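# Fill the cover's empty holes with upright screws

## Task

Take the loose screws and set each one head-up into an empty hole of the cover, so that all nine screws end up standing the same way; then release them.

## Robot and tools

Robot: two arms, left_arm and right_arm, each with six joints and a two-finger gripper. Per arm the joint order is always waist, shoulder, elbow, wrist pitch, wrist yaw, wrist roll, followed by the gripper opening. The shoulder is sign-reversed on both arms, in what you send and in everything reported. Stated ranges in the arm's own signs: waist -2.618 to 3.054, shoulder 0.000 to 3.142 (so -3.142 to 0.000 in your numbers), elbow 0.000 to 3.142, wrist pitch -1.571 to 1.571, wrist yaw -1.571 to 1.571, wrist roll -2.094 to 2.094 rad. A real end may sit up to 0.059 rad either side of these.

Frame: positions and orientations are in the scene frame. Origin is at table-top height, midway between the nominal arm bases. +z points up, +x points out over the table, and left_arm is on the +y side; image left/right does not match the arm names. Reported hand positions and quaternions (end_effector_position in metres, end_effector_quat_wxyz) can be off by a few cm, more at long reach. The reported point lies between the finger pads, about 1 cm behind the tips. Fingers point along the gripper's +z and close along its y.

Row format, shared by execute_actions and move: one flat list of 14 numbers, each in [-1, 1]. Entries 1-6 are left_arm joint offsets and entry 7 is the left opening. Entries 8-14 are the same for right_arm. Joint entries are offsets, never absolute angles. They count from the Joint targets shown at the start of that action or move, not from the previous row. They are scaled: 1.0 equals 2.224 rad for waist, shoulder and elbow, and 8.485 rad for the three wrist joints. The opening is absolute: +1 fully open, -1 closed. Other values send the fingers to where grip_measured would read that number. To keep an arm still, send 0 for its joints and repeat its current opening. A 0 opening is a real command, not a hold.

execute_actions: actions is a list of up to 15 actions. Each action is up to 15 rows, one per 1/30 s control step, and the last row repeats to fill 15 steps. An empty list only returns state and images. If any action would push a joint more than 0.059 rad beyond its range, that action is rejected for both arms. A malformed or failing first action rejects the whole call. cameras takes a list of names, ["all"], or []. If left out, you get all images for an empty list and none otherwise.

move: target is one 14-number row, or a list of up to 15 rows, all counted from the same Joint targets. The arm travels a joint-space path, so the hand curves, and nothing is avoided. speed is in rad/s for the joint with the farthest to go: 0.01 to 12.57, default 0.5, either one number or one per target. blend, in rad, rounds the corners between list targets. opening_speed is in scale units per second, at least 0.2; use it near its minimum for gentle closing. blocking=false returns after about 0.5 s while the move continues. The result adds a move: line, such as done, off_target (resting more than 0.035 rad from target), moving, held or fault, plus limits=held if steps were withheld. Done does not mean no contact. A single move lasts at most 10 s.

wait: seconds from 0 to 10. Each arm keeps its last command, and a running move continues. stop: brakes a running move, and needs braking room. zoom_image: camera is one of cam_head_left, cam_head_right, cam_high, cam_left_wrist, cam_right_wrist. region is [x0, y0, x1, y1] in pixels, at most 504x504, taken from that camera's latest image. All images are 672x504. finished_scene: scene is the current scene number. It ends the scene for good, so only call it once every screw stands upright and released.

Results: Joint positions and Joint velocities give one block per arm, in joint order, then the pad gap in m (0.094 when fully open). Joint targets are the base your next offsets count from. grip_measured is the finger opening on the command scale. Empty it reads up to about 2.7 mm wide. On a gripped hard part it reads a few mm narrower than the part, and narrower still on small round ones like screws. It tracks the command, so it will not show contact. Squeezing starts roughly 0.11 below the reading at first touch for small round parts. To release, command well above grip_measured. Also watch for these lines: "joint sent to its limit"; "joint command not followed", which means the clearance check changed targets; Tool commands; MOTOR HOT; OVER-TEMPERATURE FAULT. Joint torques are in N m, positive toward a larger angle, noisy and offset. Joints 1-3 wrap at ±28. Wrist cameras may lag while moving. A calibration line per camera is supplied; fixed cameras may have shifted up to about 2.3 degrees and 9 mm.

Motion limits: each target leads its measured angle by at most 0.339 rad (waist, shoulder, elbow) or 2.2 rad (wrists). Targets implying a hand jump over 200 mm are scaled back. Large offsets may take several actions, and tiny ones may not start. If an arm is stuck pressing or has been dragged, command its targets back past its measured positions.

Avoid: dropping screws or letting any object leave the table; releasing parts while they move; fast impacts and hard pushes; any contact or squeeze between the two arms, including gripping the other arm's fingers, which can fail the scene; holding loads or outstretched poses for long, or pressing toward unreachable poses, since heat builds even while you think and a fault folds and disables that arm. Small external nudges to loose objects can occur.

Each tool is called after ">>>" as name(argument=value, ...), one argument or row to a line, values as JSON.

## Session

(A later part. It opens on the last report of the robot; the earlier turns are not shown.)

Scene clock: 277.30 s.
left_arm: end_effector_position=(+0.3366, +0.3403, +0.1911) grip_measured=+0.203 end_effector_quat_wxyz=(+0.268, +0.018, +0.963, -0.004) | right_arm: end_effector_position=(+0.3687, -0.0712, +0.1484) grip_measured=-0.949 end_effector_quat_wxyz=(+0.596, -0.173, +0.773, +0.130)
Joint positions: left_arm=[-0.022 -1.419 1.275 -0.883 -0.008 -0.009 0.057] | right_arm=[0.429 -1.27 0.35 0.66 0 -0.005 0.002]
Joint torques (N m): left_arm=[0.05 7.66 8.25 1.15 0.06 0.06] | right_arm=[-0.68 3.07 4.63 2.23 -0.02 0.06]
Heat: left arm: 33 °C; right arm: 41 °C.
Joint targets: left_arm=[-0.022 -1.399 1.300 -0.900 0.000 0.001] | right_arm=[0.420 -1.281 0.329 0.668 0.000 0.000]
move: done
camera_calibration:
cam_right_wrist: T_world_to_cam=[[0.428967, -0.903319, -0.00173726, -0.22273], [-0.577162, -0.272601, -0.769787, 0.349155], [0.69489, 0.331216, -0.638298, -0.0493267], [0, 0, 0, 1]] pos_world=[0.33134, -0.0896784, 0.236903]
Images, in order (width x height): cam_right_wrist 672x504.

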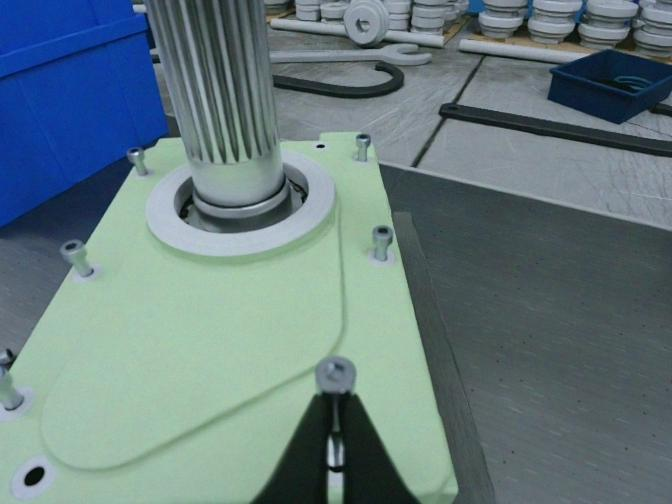

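>>> move(
  target=[0,0,0,0,0,0,0.2,0,-0.0032,-0.0033,0.0008,0,0,-1],
  speed=0.04,
  cameras=["cam_right_wrist"],
)

>>> zoom_image(
  camera="cam_right_wrist",
  region=[270, 390, 420, 504],
)

Scene clock: 284.13 s.
left_arm: end_effector_position=(+0.3366, +0.3403, +0.1911) grip_measured=+0.203 end_effector_quat_wxyz=(+0.268, +0.018, +0.963, -0.004) | right_arm: end_effector_position=(+0.3687, -0.0712, +0.1481) grip_measured=-0.949 end_effector_quat_wxyz=(+0.598, -0.173, +0.772, +0.131)
Joint positions: left_arm=[-0.022 -1.419 1.275 -0.883 -0.008 -0.009 0.057] | right_arm=[0.429 -1.275 0.345 0.676 0 -0.005 0.002]
Joint torques (N m): left_arm=[0.05 7.71 8.29 1.18 0.09 0.06] | right_arm=[-0.68 2.95 4.41 2.13 -0.02 0.06]
Heat: left arm: 33 °C; right arm: 41 °C.
Joint targets: left_arm=[-0.022 -1.399 1.300 -0.900 0.000 0.001] | right_arm=[0.420 -1.289 0.322 0.675 0.000 0.000]
move: done
camera_calibration:
cam_right_wrist: T_world_to_cam=[[0.428971, -0.903316, -0.00178281, -0.222641], [-0.573393, -0.270769, -0.773243, 0.348157], [0.698, 0.332721, -0.634107, -0.051277], [0, 0, 0, 1]] pos_world=[0.330928, -0.0897838, 0.236298]
Images, in order (width x height): cam_right_wrist 672x504.

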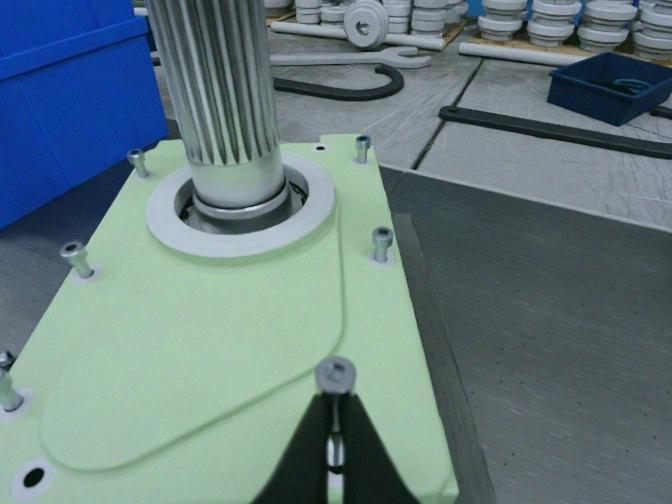

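Scaled by 3.360 from the camera's 672x504 image, which has a finer 960x720 frame.

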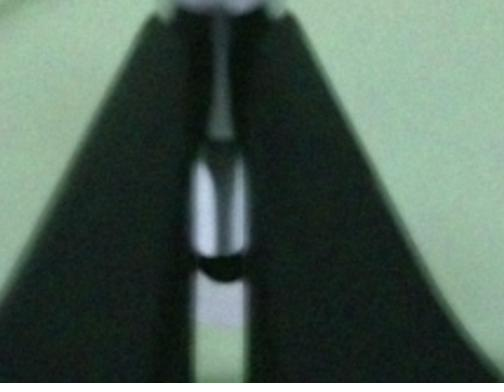

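>>> move(
  target=[
    [0,0,0,0,0,0,0.2,0,0.058,0.0576,-0.0265,0,0,-1],
    [0,0,0,0,0,0,0.2,0,0.0121,0.0049,-0.0035,0,0,-1],
  ],
  speed=0.25,
  cameras=["cam_right_wrist"],
)

>>> zoom_image(
  camera="cam_right_wrist",
  region=[270, 390, 420, 504],
)

Scene clock: 301.70 s.
left_arm: end_effector_position=(+0.3365, +0.3402, +0.1911) grip_measured=+0.203 end_effector_quat_wxyz=(+0.268, +0.018, +0.963, -0.004) | right_arm: end_effector_position=(+0.3674, -0.0718, +0.1509) grip_measured=-0.950 end_effector_quat_wxyz=(+0.595, -0.173, +0.774, +0.130)
Joint positions: left_arm=[-0.022 -1.419 1.275 -0.883 -0.007 -0.009 0.057] | right_arm=[0.429 -1.251 0.354 0.635 0 -0.004 0.002]
Joint torques (N m): left_arm=[-0.08 7.72 8.25 1.19 0.08 0.08] | right_arm=[-0.66 3.03 4.7 2.28 -0.02 0.06]
Heat: left arm: 33 °C; right arm: 42 °C.
Joint targets: left_arm=[-0.022 -1.399 1.300 -0.900 0.000 0.001] | right_arm=[0.420 -1.262 0.333 0.645 0.000 0.000]
move: done
camera_calibration:
cam_right_wrist: T_world_to_cam=[[0.428854, -0.903371, -0.00211515, -0.222584], [-0.578883, -0.273012, -0.768348, 0.3505], [0.693526, 0.330734, -0.640029, -0.0459826], [0, 0, 0, 1]] pos_world=[0.330245, -0.0901769, 0.239405]
Images, in order (width x height): cam_right_wrist 672x504.

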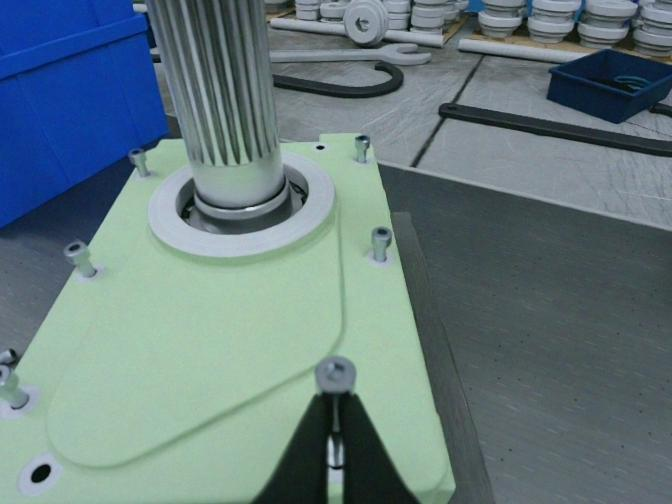

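Scaled by 3.360 from the camera's 672x504 image, which has a finer 960x720 frame.

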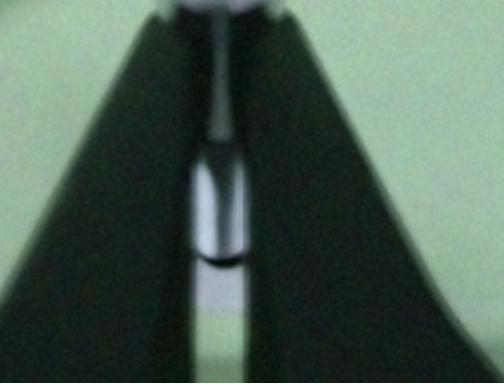

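>>> move(
  target=[0,0,0,0,0,0,0.2,0,-0.0054,-0.0037,0.0023,0,0,-1],
  speed=0.04,
  cameras=["cam_right_wrist"],
)

>>> zoom_image(
  camera="cam_right_wrist",
  region=[270, 390, 420, 504],
)

Scene clock: 310.57 s.
left_arm: end_effector_position=(+0.3365, +0.3402, +0.1911) grip_measured=+0.203 end_effector_quat_wxyz=(+0.268, +0.018, +0.963, -0.004) | right_arm: end_effector_position=(+0.3673, -0.0718, +0.1481) grip_measured=-0.950 end_effector_quat_wxyz=(+0.595, -0.173, +0.774, +0.130)
Joint positions: left_arm=[-0.022 -1.419 1.275 -0.883 -0.007 -0.009 0.057] | right_arm=[0.429 -1.262 0.346 0.655 0 -0.004 0.002]
Joint torques (N m): left_arm=[-0.03 7.88 8.29 1.17 0.06 0.08] | right_arm=[-0.66 3.03 4.64 2.23 -0.02 0.06]
Heat: left arm: 33 °C; right arm: 43 °C.
Joint targets: left_arm=[-0.022 -1.399 1.300 -0.900 0.000 0.001] | right_arm=[0.420 -1.274 0.324 0.665 0.000 0.000]
move: done
camera_calibration:
cam_right_wrist: T_world_to_cam=[[0.428892, -0.903353, -0.00222214, -0.222623], [-0.578369, -0.272706, -0.768844, 0.348237], [0.693931, 0.331036, -0.639433, -0.0479189], [0, 0, 0, 1]] pos_world=[0.330143, -0.0902779, 0.236604]
Images, in order (width x height): cam_right_wrist 672x504.

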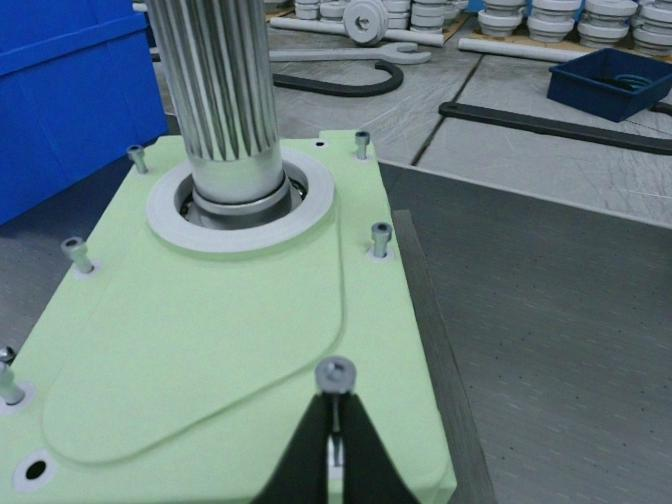

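Scaled by 3.360 from the camera's 672x504 image, which has a finer 960x720 frame.

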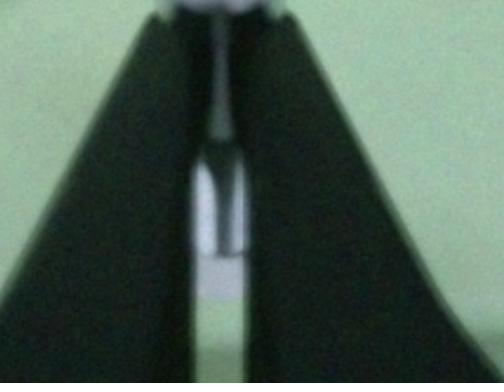

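>>> move(
  target=[0,0,0,0,0,0,0.2,0,-0.0054,-0.0034,0.0023,0,0,-1],
  speed=0.04,
  cameras=["cam_right_wrist"],
)

>>> zoom_image(
  camera="cam_right_wrist",
  region=[270, 390, 420, 504],
)

Scene clock: 317.63 s.
left_arm: end_effector_position=(+0.3365, +0.3402, +0.1911) grip_measured=+0.203 end_effector_quat_wxyz=(+0.268, +0.018, +0.963, -0.004) | right_arm: end_effector_position=(+0.3677, -0.0716, +0.1478) grip_measured=-0.950 end_effector_quat_wxyz=(+0.598, -0.173, +0.771, +0.131)
Joint positions: left_arm=[-0.022 -1.419 1.275 -0.883 -0.007 -0.009 0.057] | right_arm=[0.429 -1.272 0.339 0.682 0 -0.004 0.002]
Joint torques (N m): left_arm=[-0.05 7.65 8.31 1.18 0.07 0.05] | right_arm=[-0.68 2.85 4.62 2.19 -0.01 0.06]
Heat: left arm: 33 °C; right arm: 43 °C.
Joint targets: left_arm=[-0.022 -1.399 1.300 -0.900 0.000 0.001] | right_arm=[0.420 -1.286 0.317 0.684 0.000 0.000]
move: done
camera_calibration:
cam_right_wrist: T_world_to_cam=[[0.428857, -0.90337, -0.00212904, -0.222598], [-0.572009, -0.269724, -0.774632, 0.347015], [0.699205, 0.333424, -0.632409, -0.0512954], [0, 0, 0, 1]] pos_world=[0.329824, -0.0903866, 0.235895]
Images, in order (width x height): cam_right_wrist 672x504.

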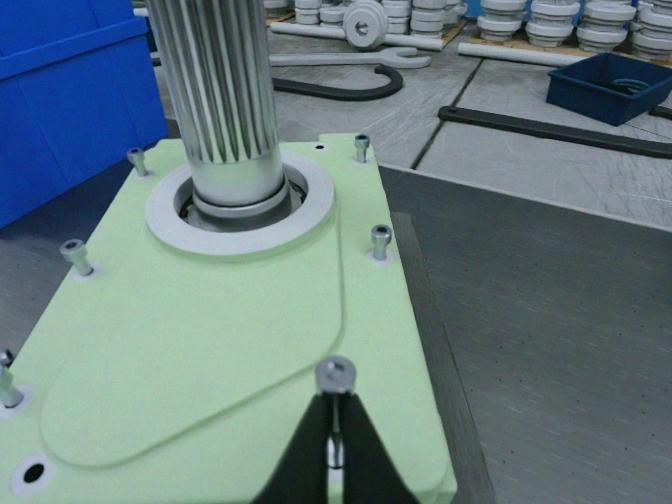

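Scaled by 3.360 from the camera's 672x504 image, which has a finer 960x720 frame.

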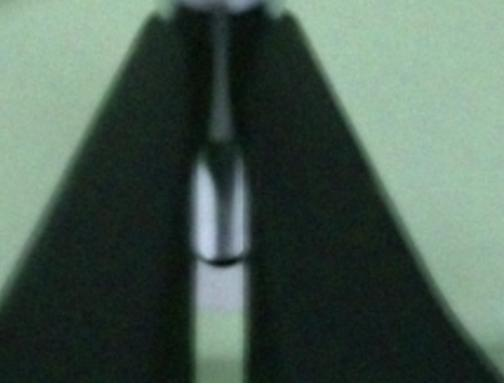

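>>> move(
  target=[
    [0,0,0,0,0,0,0.2,0,0.0567,0.0598,-0.0276,0,0,-1],
    [0,0,0,0,0,0,0.2,0,0.0108,0.0071,-0.0046,0,0,-1],
    [0,0,0,0,0,0,0.2,0,0.0054,0.0034,-0.0024,0,0,-1],
    [0,0,0,0,0,0,0.2,0,0.0018,0.0006,-0.0013,0,0,-1],
  ],
  speed=[0.25,0.25,0.04,0.04],
  cameras=["cam_right_wrist"],
)

>>> zoom_image(
  camera="cam_right_wrist",
  region=[270, 390, 420, 504],
)

Scene clock: 328.73 s.
left_arm: end_effector_position=(+0.3365, +0.3402, +0.1911) grip_measured=+0.203 end_effector_quat_wxyz=(+0.268, +0.018, +0.963, -0.004) | right_arm: end_effector_position=(+0.3670, -0.0720, +0.1452) grip_measured=-0.951 end_effector_quat_wxyz=(+0.594, -0.173, +0.775, +0.130)
Joint positions: left_arm=[-0.022 -1.419 1.275 -0.883 -0.007 -0.009 0.057] | right_arm=[0.429 -1.27 0.34 0.666 0 -0.004 0.002]
Joint torques (N m): left_arm=[0.01 7.53 8.25 1.2 0.08 0.05] | right_arm=[-0.66 3.04 4.48 2.27 -0.01 0.06]
Heat: left arm: 33 °C; right arm: 43 °C.
Joint targets: left_arm=[-0.022 -1.399 1.300 -0.900 0.000 0.001] | right_arm=[0.420 -1.282 0.318 0.673 0.000 0.000]
move: done
camera_calibration:
cam_right_wrist: T_world_to_cam=[[0.428856, -0.90337, -0.00212364, -0.222598], [-0.580737, -0.27389, -0.766635, 0.346269], [0.691973, 0.330009, -0.64208, -0.048407], [0, 0, 0, 1]] pos_world=[0.33005, -0.0902742, 0.233908]
Images, in order (width x height): cam_right_wrist 672x504.

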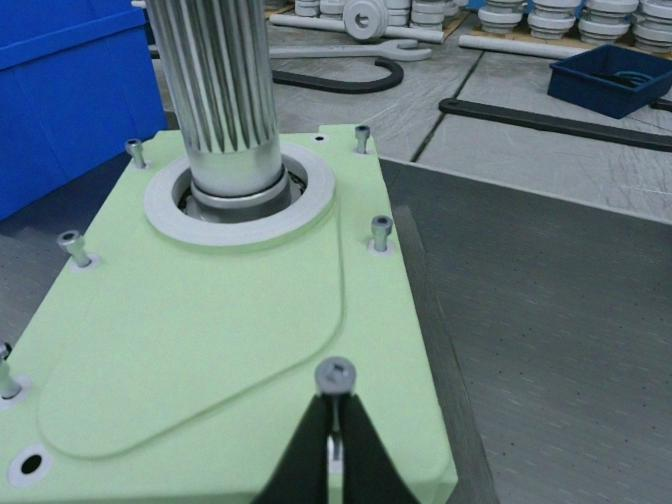

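Scaled by 3.360 from the camera's 672x504 image, which has a finer 960x720 frame.

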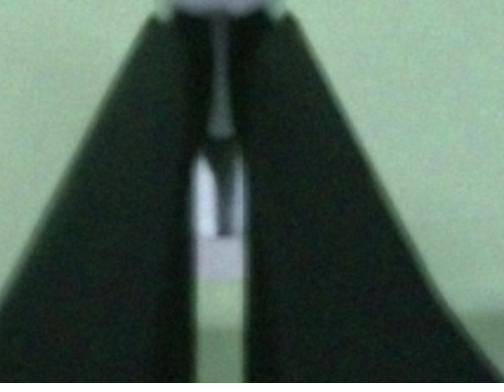

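>>> move(
  target=[0,0,0,0,0,0,0.2,0,-0.0139,-0.0095,0.0061,0,0,-1],
  speed=0.05,
  cameras=["cam_right_wrist"],
)

>>> zoom_image(
  camera="cam_right_wrist",
  region=[220, 330, 460, 504],
)

Scene clock: 335.93 s.
left_arm: end_effector_position=(+0.3365, +0.3402, +0.1911) grip_measured=+0.203 end_effector_quat_wxyz=(+0.268, +0.018, +0.963, -0.004) | right_arm: end_effector_position=(+0.3668, -0.0721, +0.1400) grip_measured=-0.951 end_effector_quat_wxyz=(+0.597, -0.173, +0.772, +0.131)
Joint positions: left_arm=[-0.022 -1.419 1.275 -0.883 -0.007 -0.009 0.057] | right_arm=[0.429 -1.3 0.32 0.724 0 -0.004 0.002]
Joint torques (N m): left_arm=[-0.05 7.65 8.24 1.16 0.06 0.09] | right_arm=[-0.66 3.06 4.37 2.18 -0.02 0.06]
Heat: left arm: 33 °C; right arm: 42 °C.
Joint targets: left_arm=[-0.022 -1.399 1.300 -0.900 0.000 0.001] | right_arm=[0.420 -1.313 0.297 0.725 0.000 0.000]
move: done
camera_calibration:
cam_right_wrist: T_world_to_cam=[[0.428886, -0.903356, -0.002135, -0.222634], [-0.574898, -0.271119, -0.772002, 0.340937], [0.696814, 0.332328, -0.635617, -0.0541666], [0, 0, 0, 1]] pos_world=[0.329233, -0.0906826, 0.228299]
Images, in order (width x height): cam_right_wrist 672x504.

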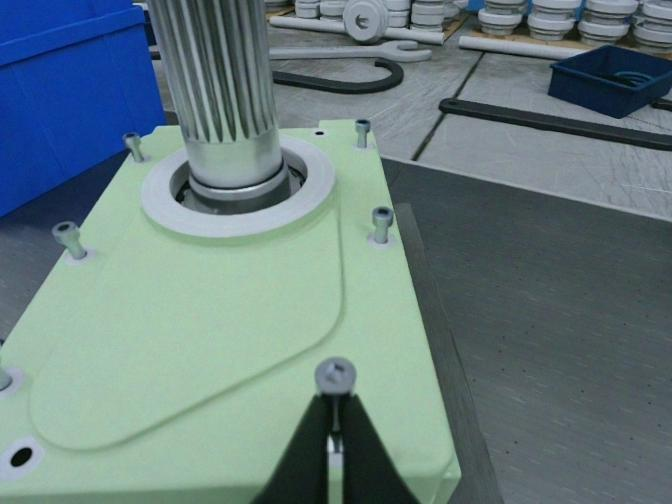

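Scaled by 2.100 from the camera's 672x504 image, which has a finer 960x720 frame.

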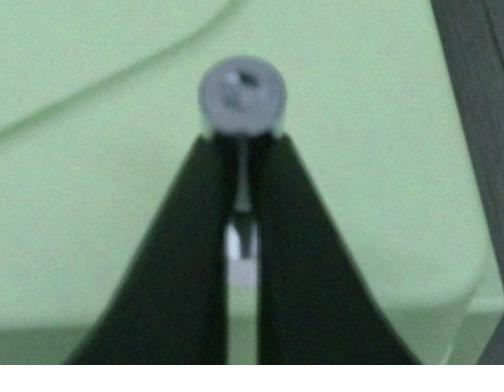

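>>> move(
  target=[0,0,0,0,0,0,0.2,0,-0.018,-0.0115,0.0062,0,0,-1],
  speed=0.06,
  cameras=["cam_right_wrist"],
)

>>> zoom_image(
  camera="cam_right_wrist",
  region=[220, 330, 460, 504],
)

Scene clock: 345.63 s.
left_arm: end_effector_position=(+0.3365, +0.3402, +0.1911) grip_measured=+0.203 end_effector_quat_wxyz=(+0.268, +0.018, +0.963, -0.004) | right_arm: end_effector_position=(+0.3667, -0.0721, +0.1348) grip_measured=-0.951 end_effector_quat_wxyz=(+0.602, -0.172, +0.768, +0.132)
Joint positions: left_arm=[-0.022 -1.419 1.275 -0.883 -0.007 -0.009 0.057] | right_arm=[0.429 -1.337 0.297 0.797 0 -0.004 0.002]
Joint torques (N m): left_arm=[0.01 7.68 8.31 1.19 0.08 0.08] | right_arm=[-0.66 2.86 3.86 1.93 -0.01 0.06]
Heat: left arm: 33 °C; right arm: 43 °C.
Joint targets: left_arm=[-0.022 -1.399 1.300 -0.900 0.000 0.001] | right_arm=[0.420 -1.353 0.271 0.777 0.000 0.000]
move: done
camera_calibration:
cam_right_wrist: T_world_to_cam=[[0.428874, -0.903362, -0.00202934, -0.222604], [-0.565514, -0.266727, -0.780417, 0.334877], [0.704458, 0.335849, -0.625256, -0.0612647], [0, 0, 0, 1]] pos_world=[0.328005, -0.0911955, 0.222586]
Images, in order (width x height): cam_right_wrist 672x504.

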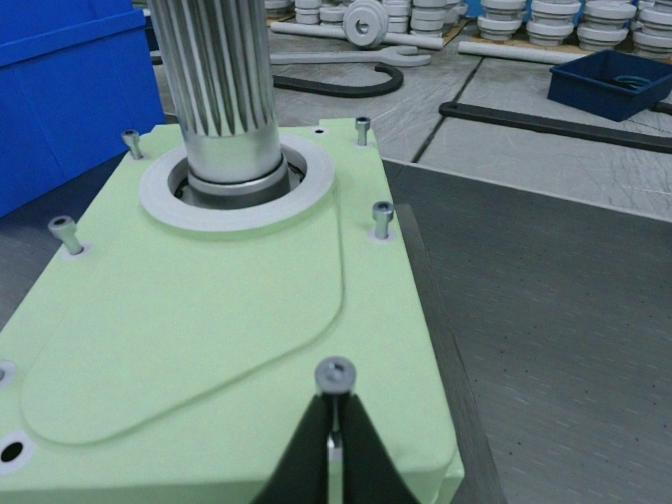

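Scaled by 2.100 from the camera's 672x504 image, which has a finer 960x720 frame.

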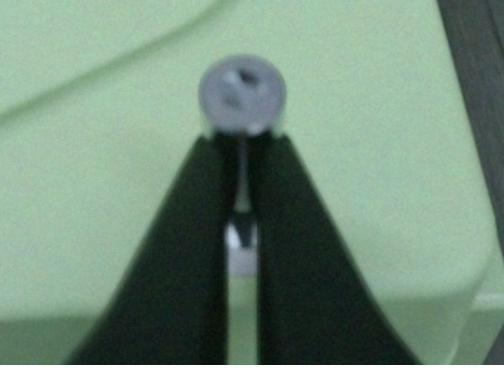

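>>> move(
  target=[0,0,0,0,0,0,0.2,0,0.0012,0,0.002,0,0,-0.55],
  opening_speed=0.4,
  cameras=["cam_right_wrist"],
)

>>> zoom_image(
  camera="cam_right_wrist",
  region=[220, 330, 460, 504],
)

Scene clock: 354.50 s.
left_arm: end_effector_position=(+0.3365, +0.3402, +0.1911) grip_measured=+0.203 end_effector_quat_wxyz=(+0.268, +0.018, +0.963, -0.004) | right_arm: end_effector_position=(+0.3653, -0.0728, +0.1325) grip_measured=-0.552 end_effector_quat_wxyz=(+0.600, -0.172, +0.770, +0.132)
Joint positions: left_arm=[-0.022 -1.419 1.275 -0.883 -0.007 -0.009 0.057] | right_arm=[0.429 -1.337 0.291 0.798 0 -0.004 0.021]
Joint torques (N m): left_arm=[-0.1 7.76 8.18 1.19 0.07 0.06] | right_arm=[-0.66 3.1 4.3 2.1 -0.01 0.06]
Heat: left arm: 33 °C; right arm: 42 °C.
Joint targets: left_arm=[-0.022 -1.399 1.300 -0.900 0.000 0.001] | right_arm=[0.420 -1.350 0.271 0.794 0.000 0.000]
move: done
camera_calibration:
cam_right_wrist: T_world_to_cam=[[0.428904, -0.903348, -0.00201907, -0.222641], [-0.568999, -0.26842, -0.777297, 0.332847], [0.701628, 0.334535, -0.62913, -0.0600519], [0, 0, 0, 1]] pos_world=[0.327015, -0.0916906, 0.220491]
Images, in order (width x height): cam_right_wrist 672x504.

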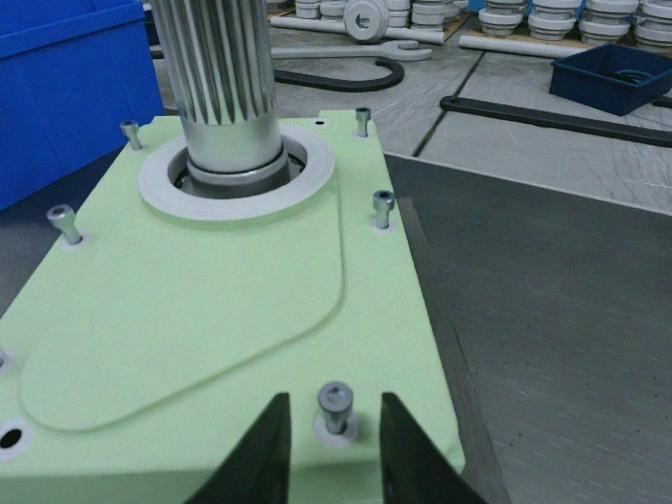

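Scaled by 2.100 from the camera's 672x504 image, which has a finer 960x720 frame.

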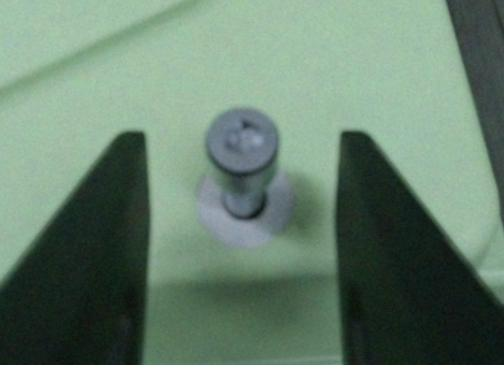

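>>> move(
  target=[
    [0,0,0,0,0,0,0.2,0,0.035,0.045,0,0,0,-0.55],
    [0.1,0,0,0,0,0,0.2,0,0.1574,0.1254,-0.0582,0,0,-0.55],
    [0.2374,-0.3907,0.286,-0.0524,0.0288,-0.1413,0.2,-0.4137,-0.0225,0.4627,-0.1997,0,0,-0.55],
  ],
  speed=[0.2,0.5,0.8],
  cameras=["cam_left_wrist","cam_head_right"],
)

>>> zoom_image(
  camera="cam_head_right",
  region=[310, 160, 460, 320],
)

Scene clock: 424.17 s.
left_arm: end_effector_position=(+0.3639, +0.5106, +0.0590) grip_measured=+0.203 end_effector_quat_wxyz=(+0.082, +0.738, -0.663, +0.097) | right_arm: end_effector_position=(+0.3394, -0.3984, +0.1989) grip_measured=-0.552 end_effector_quat_wxyz=(+0.271, +0.232, +0.932, -0.069)
Joint positions: left_arm=[0.508 -2.245 1.912 -1.325 0.239 -1.187 0.057] | right_arm=[-0.498 -1.384 1.265 -0.886 0.002 -0.003 0.021]
Joint torques (N m): left_arm=[-0.09 10.44 7.25 0.14 0.17 -0.13] | right_arm=[-0.13 4.38 9.14 1.13 -0.03 0.05]
Heat: left arm: 34 °C; right arm: 42 °C.
Joint targets: left_arm=[0.507 -2.268 1.936 -1.345 0.244 -1.198] | right_arm=[-0.500 -1.400 1.300 -0.900 0.000 0.000]
move: done
camera_calibration:
cam_left_wrist: T_world_to_cam=[[0.991901, 0.126682, -0.00912319, -0.424561], [0.103964, -0.768561, 0.631273, 0.35631], [0.0729594, -0.627109, -0.775507, 0.427666], [0, 0, 0, 1]] pos_world=[0.352877, 0.595824, 0.102855]
Images, in order (width x height): cam_head_right 672x504, cam_left_wrist 672x504.

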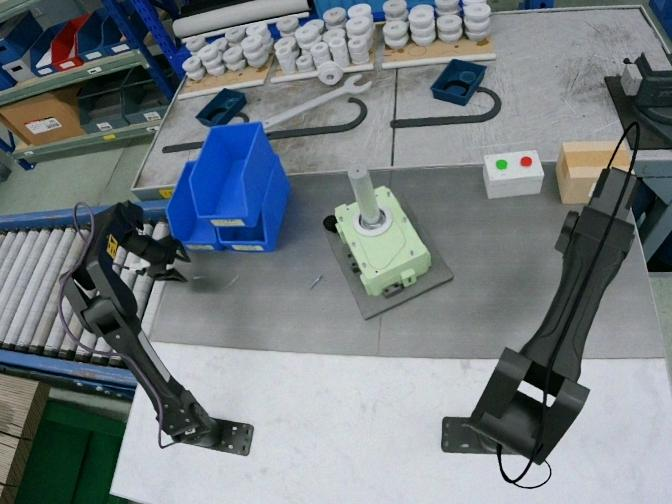

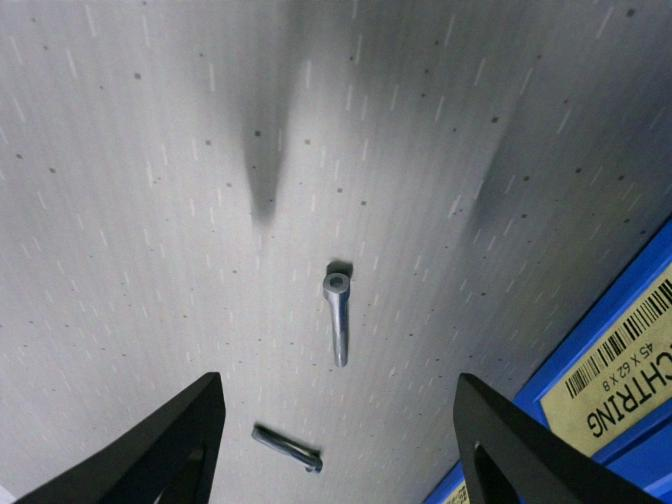

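Scaled by 3.150 from the camera's 672x504 image, which has a finer 960x720 frame.

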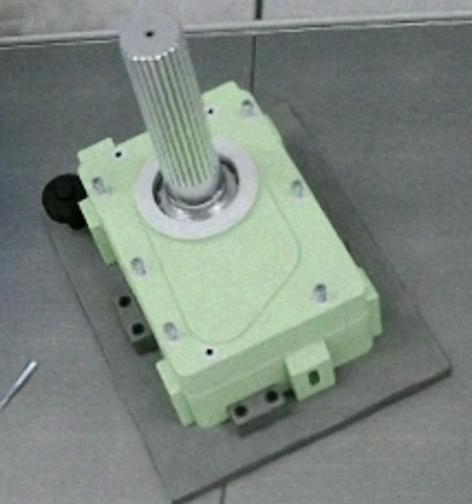

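>>> move(
  target=[
    [-0.0162,0,0,0,0,-0.0084,0.0,0,0,0,0,0,0,-0.55],
    [-0.0162,-0.0063,-0.0737,0.0207,0,-0.0084,0.0,0,0,0,0,0,0,-0.55],
  ],
  speed=0.25,
  cameras=["cam_left_wrist"],
)

Scene clock: 451.47 s.
left_arm: end_effector_position=(+0.3672, +0.4943, +0.0233) grip_measured=+0.003 end_effector_quat_wxyz=(+0.086, +0.749, -0.650, +0.094) | right_arm: end_effector_position=(+0.3392, -0.3983, +0.1987) grip_measured=-0.552 end_effector_quat_wxyz=(+0.270, +0.232, +0.932, -0.069)
Joint positions: left_arm=[0.47 -2.254 1.784 -1.184 0.241 -1.259 0.047] | right_arm=[-0.498 -1.384 1.265 -0.887 0.002 -0.003 0.021]
Joint torques (N m): left_arm=[0.05 9.85 4.14 0.5 0.17 -0.13] | right_arm=[-0.13 4.37 9.16 1.15 -0.03 0.05]
Heat: left arm: 34 °C; right arm: 39 °C.
Joint targets: left_arm=[0.471 -2.282 1.772 -1.169 0.244 -1.270] | right_arm=[-0.500 -1.400 1.300 -0.900 0.000 0.000]
move: done
camera_calibration:
cam_left_wrist: T_world_to_cam=[[0.987087, 0.158551, -0.0228227, -0.439792], [0.137141, -0.762841, 0.631875, 0.35098], [0.0827742, -0.626846, -0.774734, 0.38578], [0, 0, 0, 1]] pos_world=[0.354046, 0.579296, 0.067064]
Images, in order (width x height): cam_left_wrist 672x504.

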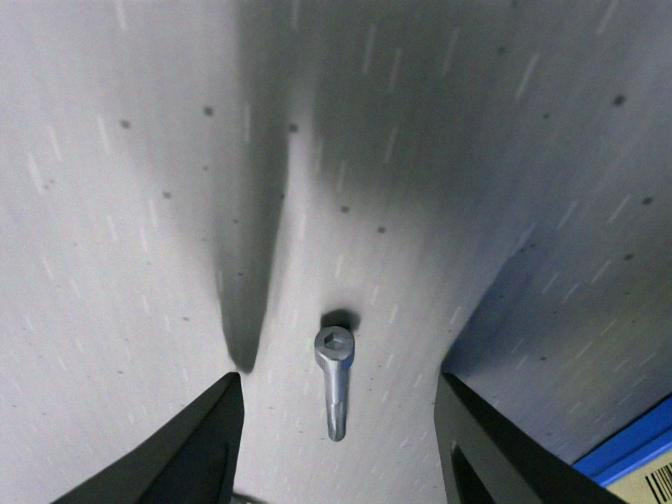

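>>> move(
  target=[0.0078,-0.003,0,0.0004,0,0,0.0,0,0,0,0,0,0,-0.55],
  speed=0.1,
  cameras=["cam_left_wrist"],
)

Scene clock: 462.80 s.
left_arm: end_effector_position=(+0.3663, +0.4995, +0.0232) grip_measured=+0.003 end_effector_quat_wxyz=(+0.084, +0.753, -0.646, +0.095) | right_arm: end_effector_position=(+0.3392, -0.3983, +0.1987) grip_measured=-0.552 end_effector_quat_wxyz=(+0.270, +0.232, +0.932, -0.069)
Joint positions: left_arm=[0.482 -2.254 1.784 -1.18 0.241 -1.259 0.047] | right_arm=[-0.498 -1.384 1.265 -0.887 0.002 -0.003 0.021]
Joint torques (N m): left_arm=[0.23 9.31 4.15 0.48 0.18 -0.09] | right_arm=[-0.13 4.38 9.14 1.15 -0.03 0.05]
Heat: left arm: 34 °C; right arm: 38 °C.
Joint targets: left_arm=[0.488 -2.289 1.772 -1.166 0.244 -1.270] | right_arm=[-0.500 -1.400 1.300 -0.900 0.000 0.000]
move: done
camera_calibration:
cam_left_wrist: T_world_to_cam=[[0.985158, 0.170574, -0.0191833, -0.445073], [0.14425, -0.762144, 0.631132, 0.352078], [0.0930346, -0.624532, -0.775438, 0.384181], [0, 0, 0, 1]] pos_world=[0.351938, 0.584186, 0.0671623]
Images, in order (width x height): cam_left_wrist 672x504.

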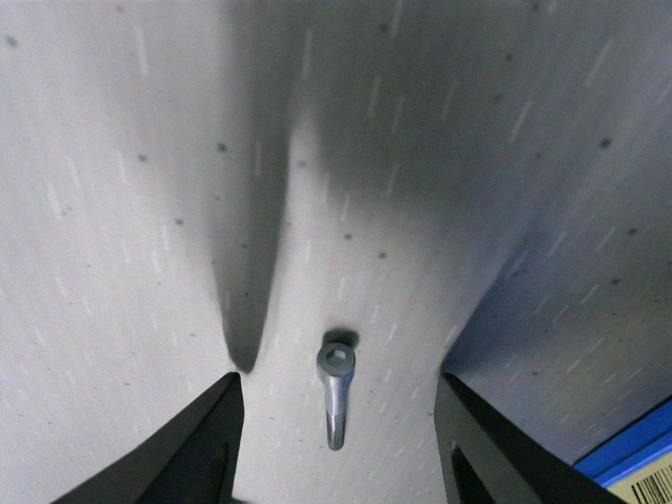

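>>> move(
  target=[0,0,0,0,0,0,-1,0,0,0,0,0,0,-0.55],
  opening_speed=0.8,
  cameras=["cam_left_wrist"],
)

>>> zoom_image(
  camera="cam_left_wrist",
  region=[220, 320, 460, 504],
)

Scene clock: 471.07 s.
left_arm: end_effector_position=(+0.3665, +0.4996, +0.0232) grip_measured=-0.941 end_effector_quat_wxyz=(+0.083, +0.753, -0.646, +0.095) | right_arm: end_effector_position=(+0.3392, -0.3983, +0.1987) grip_measured=-0.552 end_effector_quat_wxyz=(+0.270, +0.232, +0.932, -0.069)
Joint positions: left_arm=[0.483 -2.254 1.784 -1.179 0.242 -1.259 0.003] | right_arm=[-0.498 -1.384 1.265 -0.887 0.002 -0.003 0.021]
Joint torques (N m): left_arm=[0.34 9.48 4.23 0.47 0.18 -0.09] | right_arm=[-0.12 4.38 9.14 1.15 -0.03 0.05]
Heat: left arm: 33 °C; right arm: 38 °C.
Joint targets: left_arm=[0.488 -2.289 1.772 -1.166 0.244 -1.270] | right_arm=[-0.500 -1.400 1.300 -0.900 0.000 0.000]
move: done
camera_calibration:
cam_left_wrist: T_world_to_cam=[[0.985024, 0.171427, -0.0184682, -0.445706], [0.144458, -0.762056, 0.631192, 0.352151], [0.0941297, -0.624407, -0.775407, 0.383757], [0, 0, 0, 1]] pos_world=[0.352037, 0.584385, 0.0670617]
Images, in order (width x height): cam_left_wrist 672x504.

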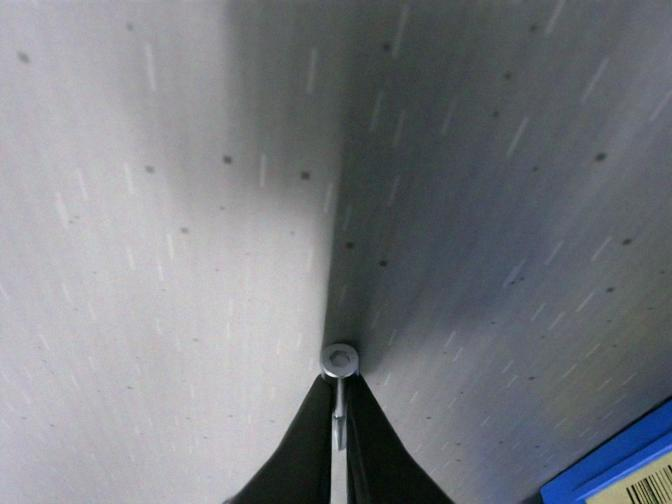

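Scaled by 2.100 from the camera's 672x504 image, which has a finer 960x720 frame.

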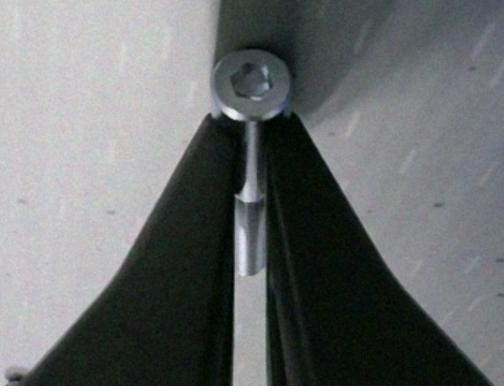

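>>> move(
  target=[
    [0,0.1524,-0.0315,-0.0288,0,0,-1,0,0,0,0,0,0,-0.55],
    [-0.3318,0.1524,-0.0315,-0.0288,0,0,-1,0,0,0,0,0,0,-0.55],
    [-0.3318,0.4402,-0.3772,0.1374,0.0572,0.1791,-1,0,0,0,0,0,0,-0.55],
  ],
  speed=[0.4,0.8,0.8],
  cameras=["cam_left_wrist","cam_head_right"],
)

>>> zoom_image(
  camera="cam_left_wrist",
  region=[200, 200, 560, 504],
)

Scene clock: 525.20 s.
left_arm: end_effector_position=(+0.3257, +0.1342, +0.2606) grip_measured=-0.945 end_effector_quat_wxyz=(+0.512, +0.388, +0.704, -0.304) | right_arm: end_effector_position=(+0.3392, -0.3983, +0.1987) grip_measured=-0.552 end_effector_quat_wxyz=(+0.270, +0.232, +0.932, -0.069)
Joint positions: left_arm=[-0.253 -1.333 0.951 -0.015 0.717 0.237 0.003] | right_arm=[-0.498 -1.384 1.265 -0.887 0.002 -0.003 0.021]
Joint torques (N m): left_arm=[0.23 7.58 5.15 1.93 0.27 0.1] | right_arm=[-0.13 4.38 9.16 1.14 -0.03 0.05]
Heat: left arm: 34 °C; right arm: 36 °C.
Joint targets: left_arm=[-0.250 -1.310 0.933 0.000 0.730 0.250] | right_arm=[-0.500 -1.400 1.300 -0.900 0.000 0.000]
move: done
camera_calibration:
cam_left_wrist: T_world_to_cam=[[-0.847122, -0.529141, 0.0489283, 0.3347], [-0.382515, 0.543277, -0.74735, 0.285453], [0.368872, -0.651812, -0.662627, 0.228202], [0, 0, 0, 1]] pos_world=[0.308545, 0.170768, 0.34817]
Images, in order (width x height): cam_head_right 672x504, cam_left_wrist 672x504.

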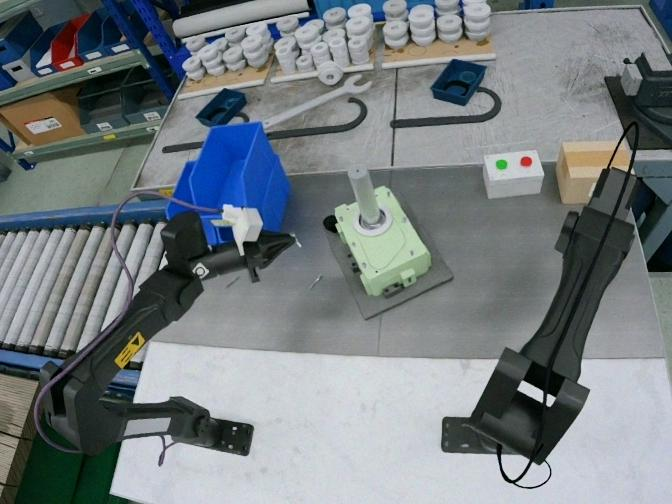

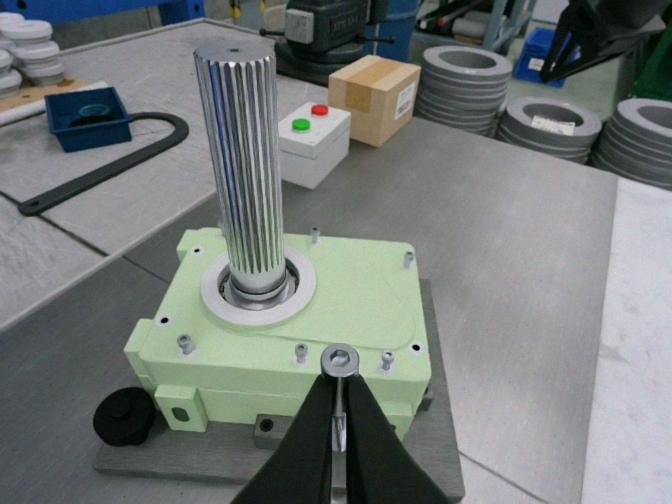

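Scaled by 1.400 from the camera's 672x504 image, which has a finer 960x720 frame.

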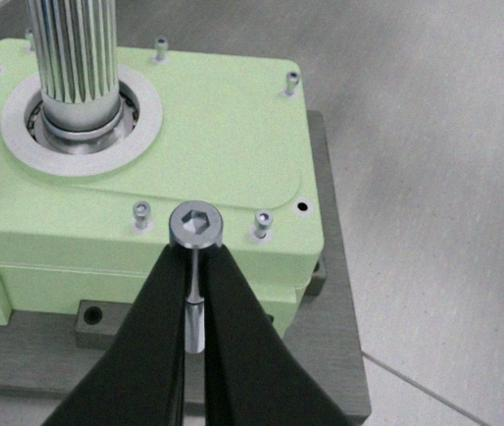

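>>> move(
  target=[-0.045,-0.4532,0.4505,0.0035,0,0,-1,0,0,0,0,0,0,-0.55],
  speed=0.5,
  cameras=["cam_left_wrist","cam_head_right","cam_head_left"],
)

>>> zoom_image(
  camera="cam_left_wrist",
  region=[220, 320, 460, 504],
)

>>> zoom_image(
  camera="cam_head_right",
  region=[340, 150, 420, 230],
)

>>> zoom_image(
  camera="cam_head_left",
  region=[250, 130, 420, 260],
)

Scene clock: 552.10 s.
left_arm: end_effector_position=(+0.5255, +0.0162, +0.2078) grip_measured=-0.945 end_effector_quat_wxyz=(+0.509, +0.422, +0.675, -0.326) | right_arm: end_effector_position=(+0.3392, -0.3983, +0.1987) grip_measured=-0.552 end_effector_quat_wxyz=(+0.270, +0.232, +0.932, -0.069)
Joint positions: left_arm=[-0.345 -2.29 1.906 0.018 0.721 0.238 0.003] | right_arm=[-0.498 -1.384 1.265 -0.887 0.002 -0.003 0.021]
Joint torques (N m): left_arm=[-0.44 11.77 9.01 1.9 0.24 0.09] | right_arm=[-0.13 4.4 9.14 1.15 -0.03 0.05]
Heat: left arm: 33 °C; right arm: 36 °C.
Joint targets: left_arm=[-0.350 -2.318 1.935 0.030 0.730 0.250] | right_arm=[-0.500 -1.400 1.300 -0.900 0.000 0.000]
move: done
camera_calibration:
cam_left_wrist: T_world_to_cam=[[-0.894602, -0.445929, 0.0288753, 0.471796], [-0.307901, 0.568286, -0.763052, 0.35011], [0.323858, -0.691519, -0.645692, 0.0634433], [0, 0, 0, 1]] pos_world=[0.509322, 0.0552977, 0.294493]
Images, in order (width x height): cam_head_left 672x504, cam_head_right 672x504, cam_left_wrist 672x504.

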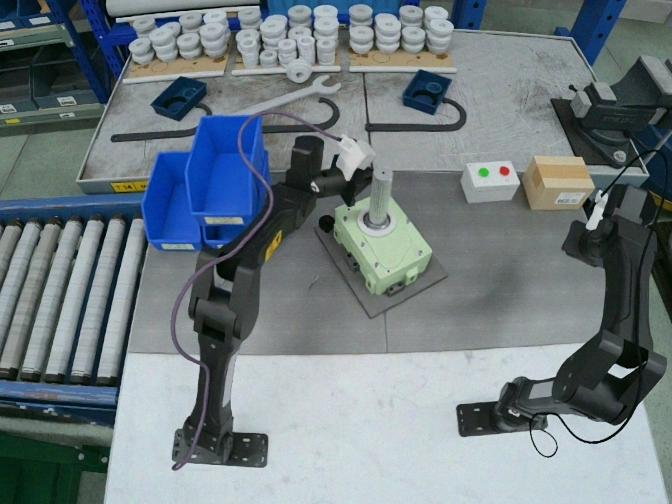

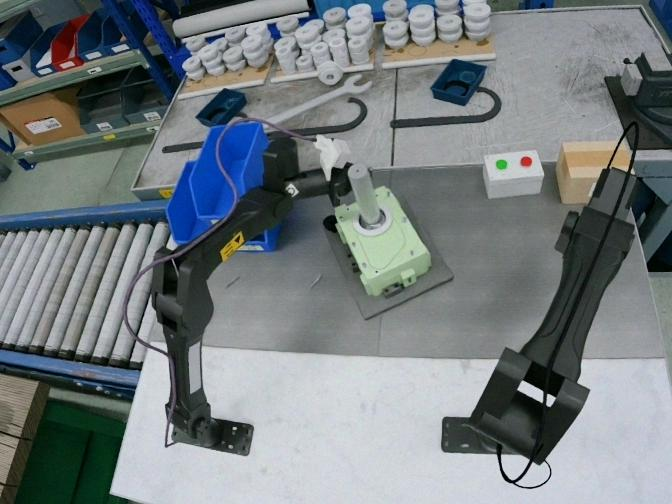

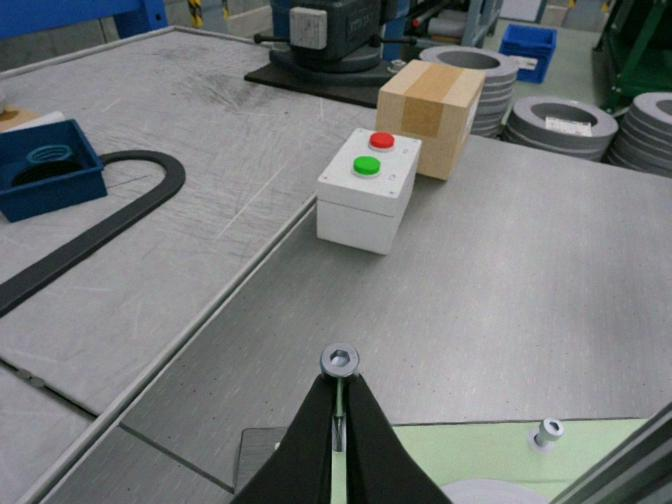

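Scaled by 2.100 from the camera's 672x504 image, which has a finer 960x720 frame.

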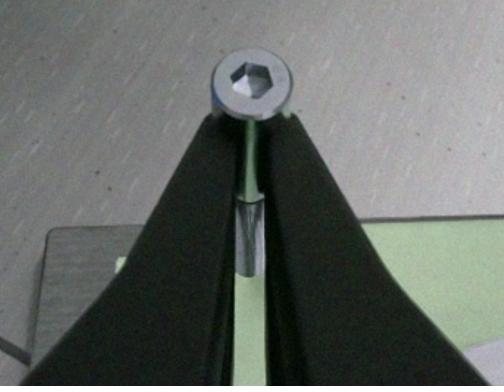

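Scaled by 6.300 from the camera's 672x504 image, which has a finer 960x720 frame.

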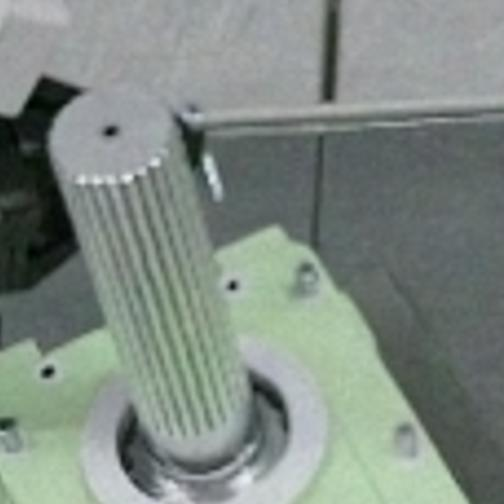

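Scaled by 2.965 from the camera's 672x504 image, which has a finer 960x720 frame.

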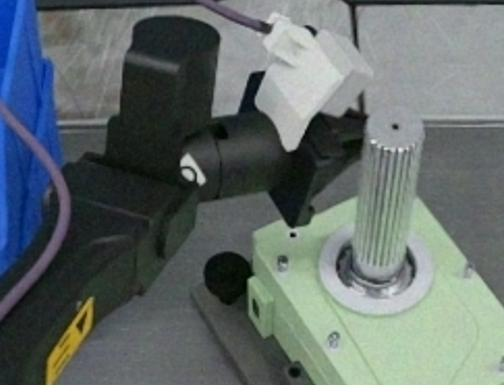

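>>> move(
  target=[0.0078,-0.0315,-0.0607,0.0196,0,0.0039,-1,0,0,0,0,0,0,-0.55],
  speed=0.2,
  cameras=["cam_left_wrist","cam_head_right"],
)

>>> zoom_image(
  camera="cam_left_wrist",
  region=[270, 390, 420, 504],
)

>>> zoom_image(
  camera="cam_head_right",
  region=[350, 160, 400, 210],
)

Scene clock: 570.30 s.
left_arm: end_effector_position=(+0.5317, +0.0182, +0.1577) grip_measured=-0.945 end_effector_quat_wxyz=(+0.517, +0.431, +0.668, -0.315) | right_arm: end_effector_position=(+0.3392, -0.3983, +0.1987) grip_measured=-0.552 end_effector_quat_wxyz=(+0.270, +0.232, +0.932, -0.069)
Joint positions: left_arm=[-0.338 -2.357 1.814 0.181 0.721 0.271 0.003] | right_arm=[-0.498 -1.384 1.265 -0.887 0.002 -0.003 0.021]
Joint torques (N m): left_arm=[0.38 11.82 5.48 2 0.26 0.09] | right_arm=[-0.13 4.38 9.14 1.15 -0.03 0.05]
Heat: left arm: 35 °C; right arm: 35 °C.
Joint targets: left_arm=[-0.333 -2.388 1.800 0.196 0.730 0.283] | right_arm=[-0.500 -1.400 1.300 -0.900 0.000 0.000]
move: done
camera_calibration:
cam_left_wrist: T_world_to_cam=[[-0.895992, -0.444032, -0.00573548, 0.485896], [-0.28153, 0.57798, -0.765951, 0.298914], [0.343422, -0.684671, -0.642874, 0.0195679], [0, 0, 0, 1]] pos_world=[0.512793, 0.0563852, 0.24432]
Images, in order (width x height): cam_head_right 672x504, cam_left_wrist 672x504.

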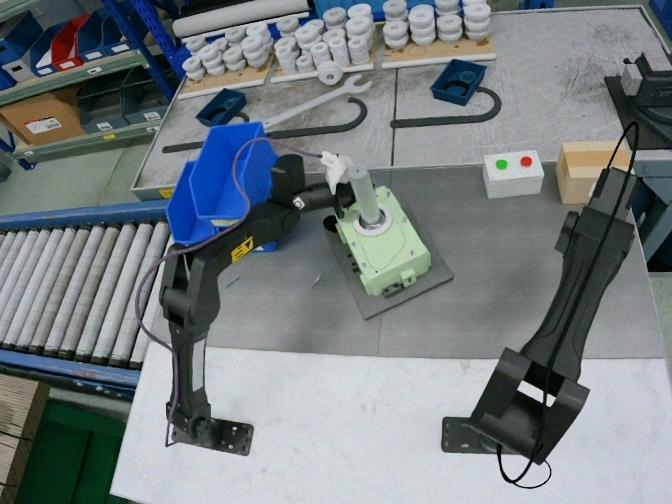

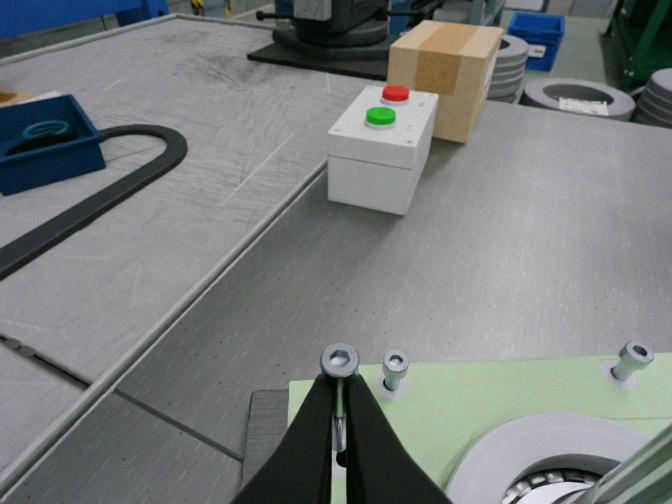

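Scaled by 3.360 from the camera's 672x504 image, which has a finer 960x720 frame.

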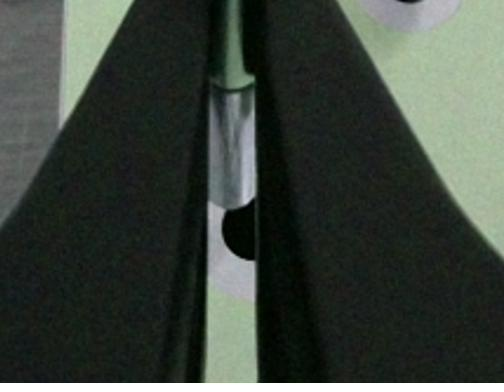

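Scaled by 10.080 from the camera's 672x504 image, which has a finer 960x720 frame.

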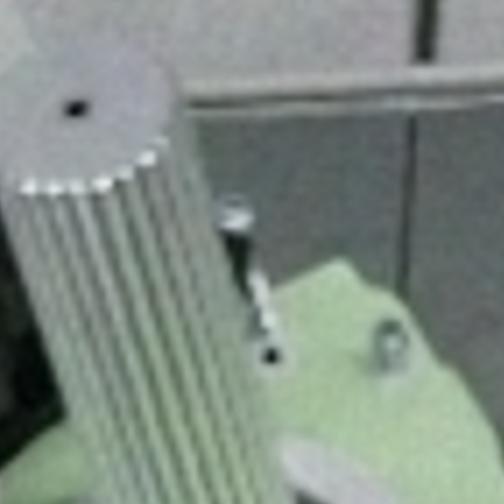

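>>> move(
  target=[0,-0.0065,-0.0067,0.003,0.0014,0,-1,0,0,0,0,0,0,-0.55],
  speed=0.06,
  cameras=["cam_left_wrist"],
)

>>> zoom_image(
  camera="cam_left_wrist",
  region=[270, 390, 420, 504],
)

Scene clock: 584.37 s.
left_arm: end_effector_position=(+0.5307, +0.0173, +0.1508) grip_measured=-0.945 end_effector_quat_wxyz=(+0.517, +0.434, +0.666, -0.318) | right_arm: end_effector_position=(+0.3392, -0.3983, +0.1987) grip_measured=-0.552 end_effector_quat_wxyz=(+0.270, +0.232, +0.932, -0.069)
Joint positions: left_arm=[-0.338 -2.368 1.801 0.207 0.73 0.271 0.003] | right_arm=[-0.498 -1.384 1.265 -0.887 0.002 -0.003 0.021]
Joint torques (N m): left_arm=[0.49 11.47 5.07 1.96 0.28 0.08] | right_arm=[-0.13 4.38 9.14 1.15 -0.03 0.05]
Heat: left arm: 35 °C; right arm: 35 °C.
Joint targets: left_arm=[-0.333 -2.403 1.785 0.221 0.741 0.283] | right_arm=[-0.500 -1.400 1.300 -0.900 0.000 0.000]
move: done
camera_calibration:
cam_left_wrist: T_world_to_cam=[[-0.899659, -0.436555, -0.00573966, 0.486374], [-0.275408, 0.577669, -0.768407, 0.291008], [0.338767, -0.689724, -0.639936, 0.0169036], [0, 0, 0, 1]] pos_world=[0.511991, 0.0558818, 0.237221]
Images, in order (width x height): cam_left_wrist 672x504.

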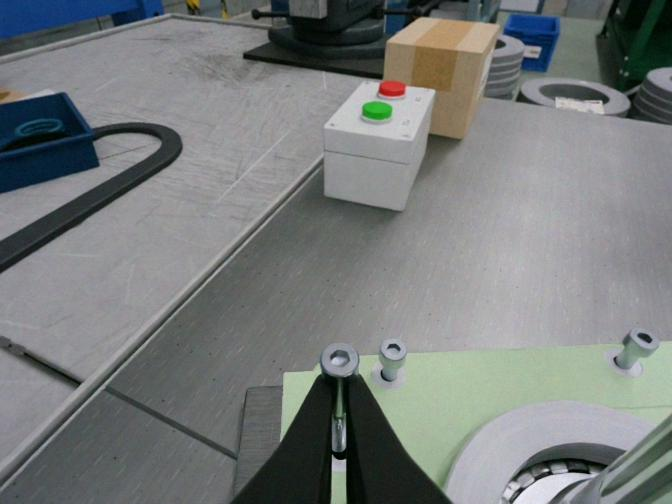

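Scaled by 3.360 from the camera's 672x504 image, which has a finer 960x720 frame.

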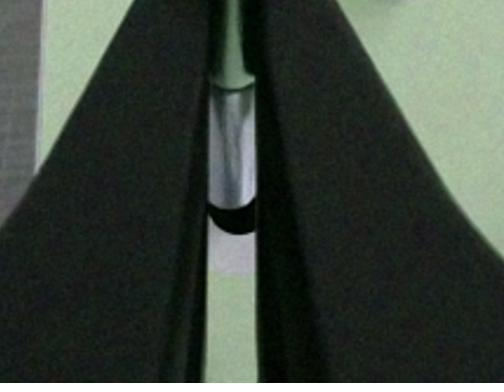

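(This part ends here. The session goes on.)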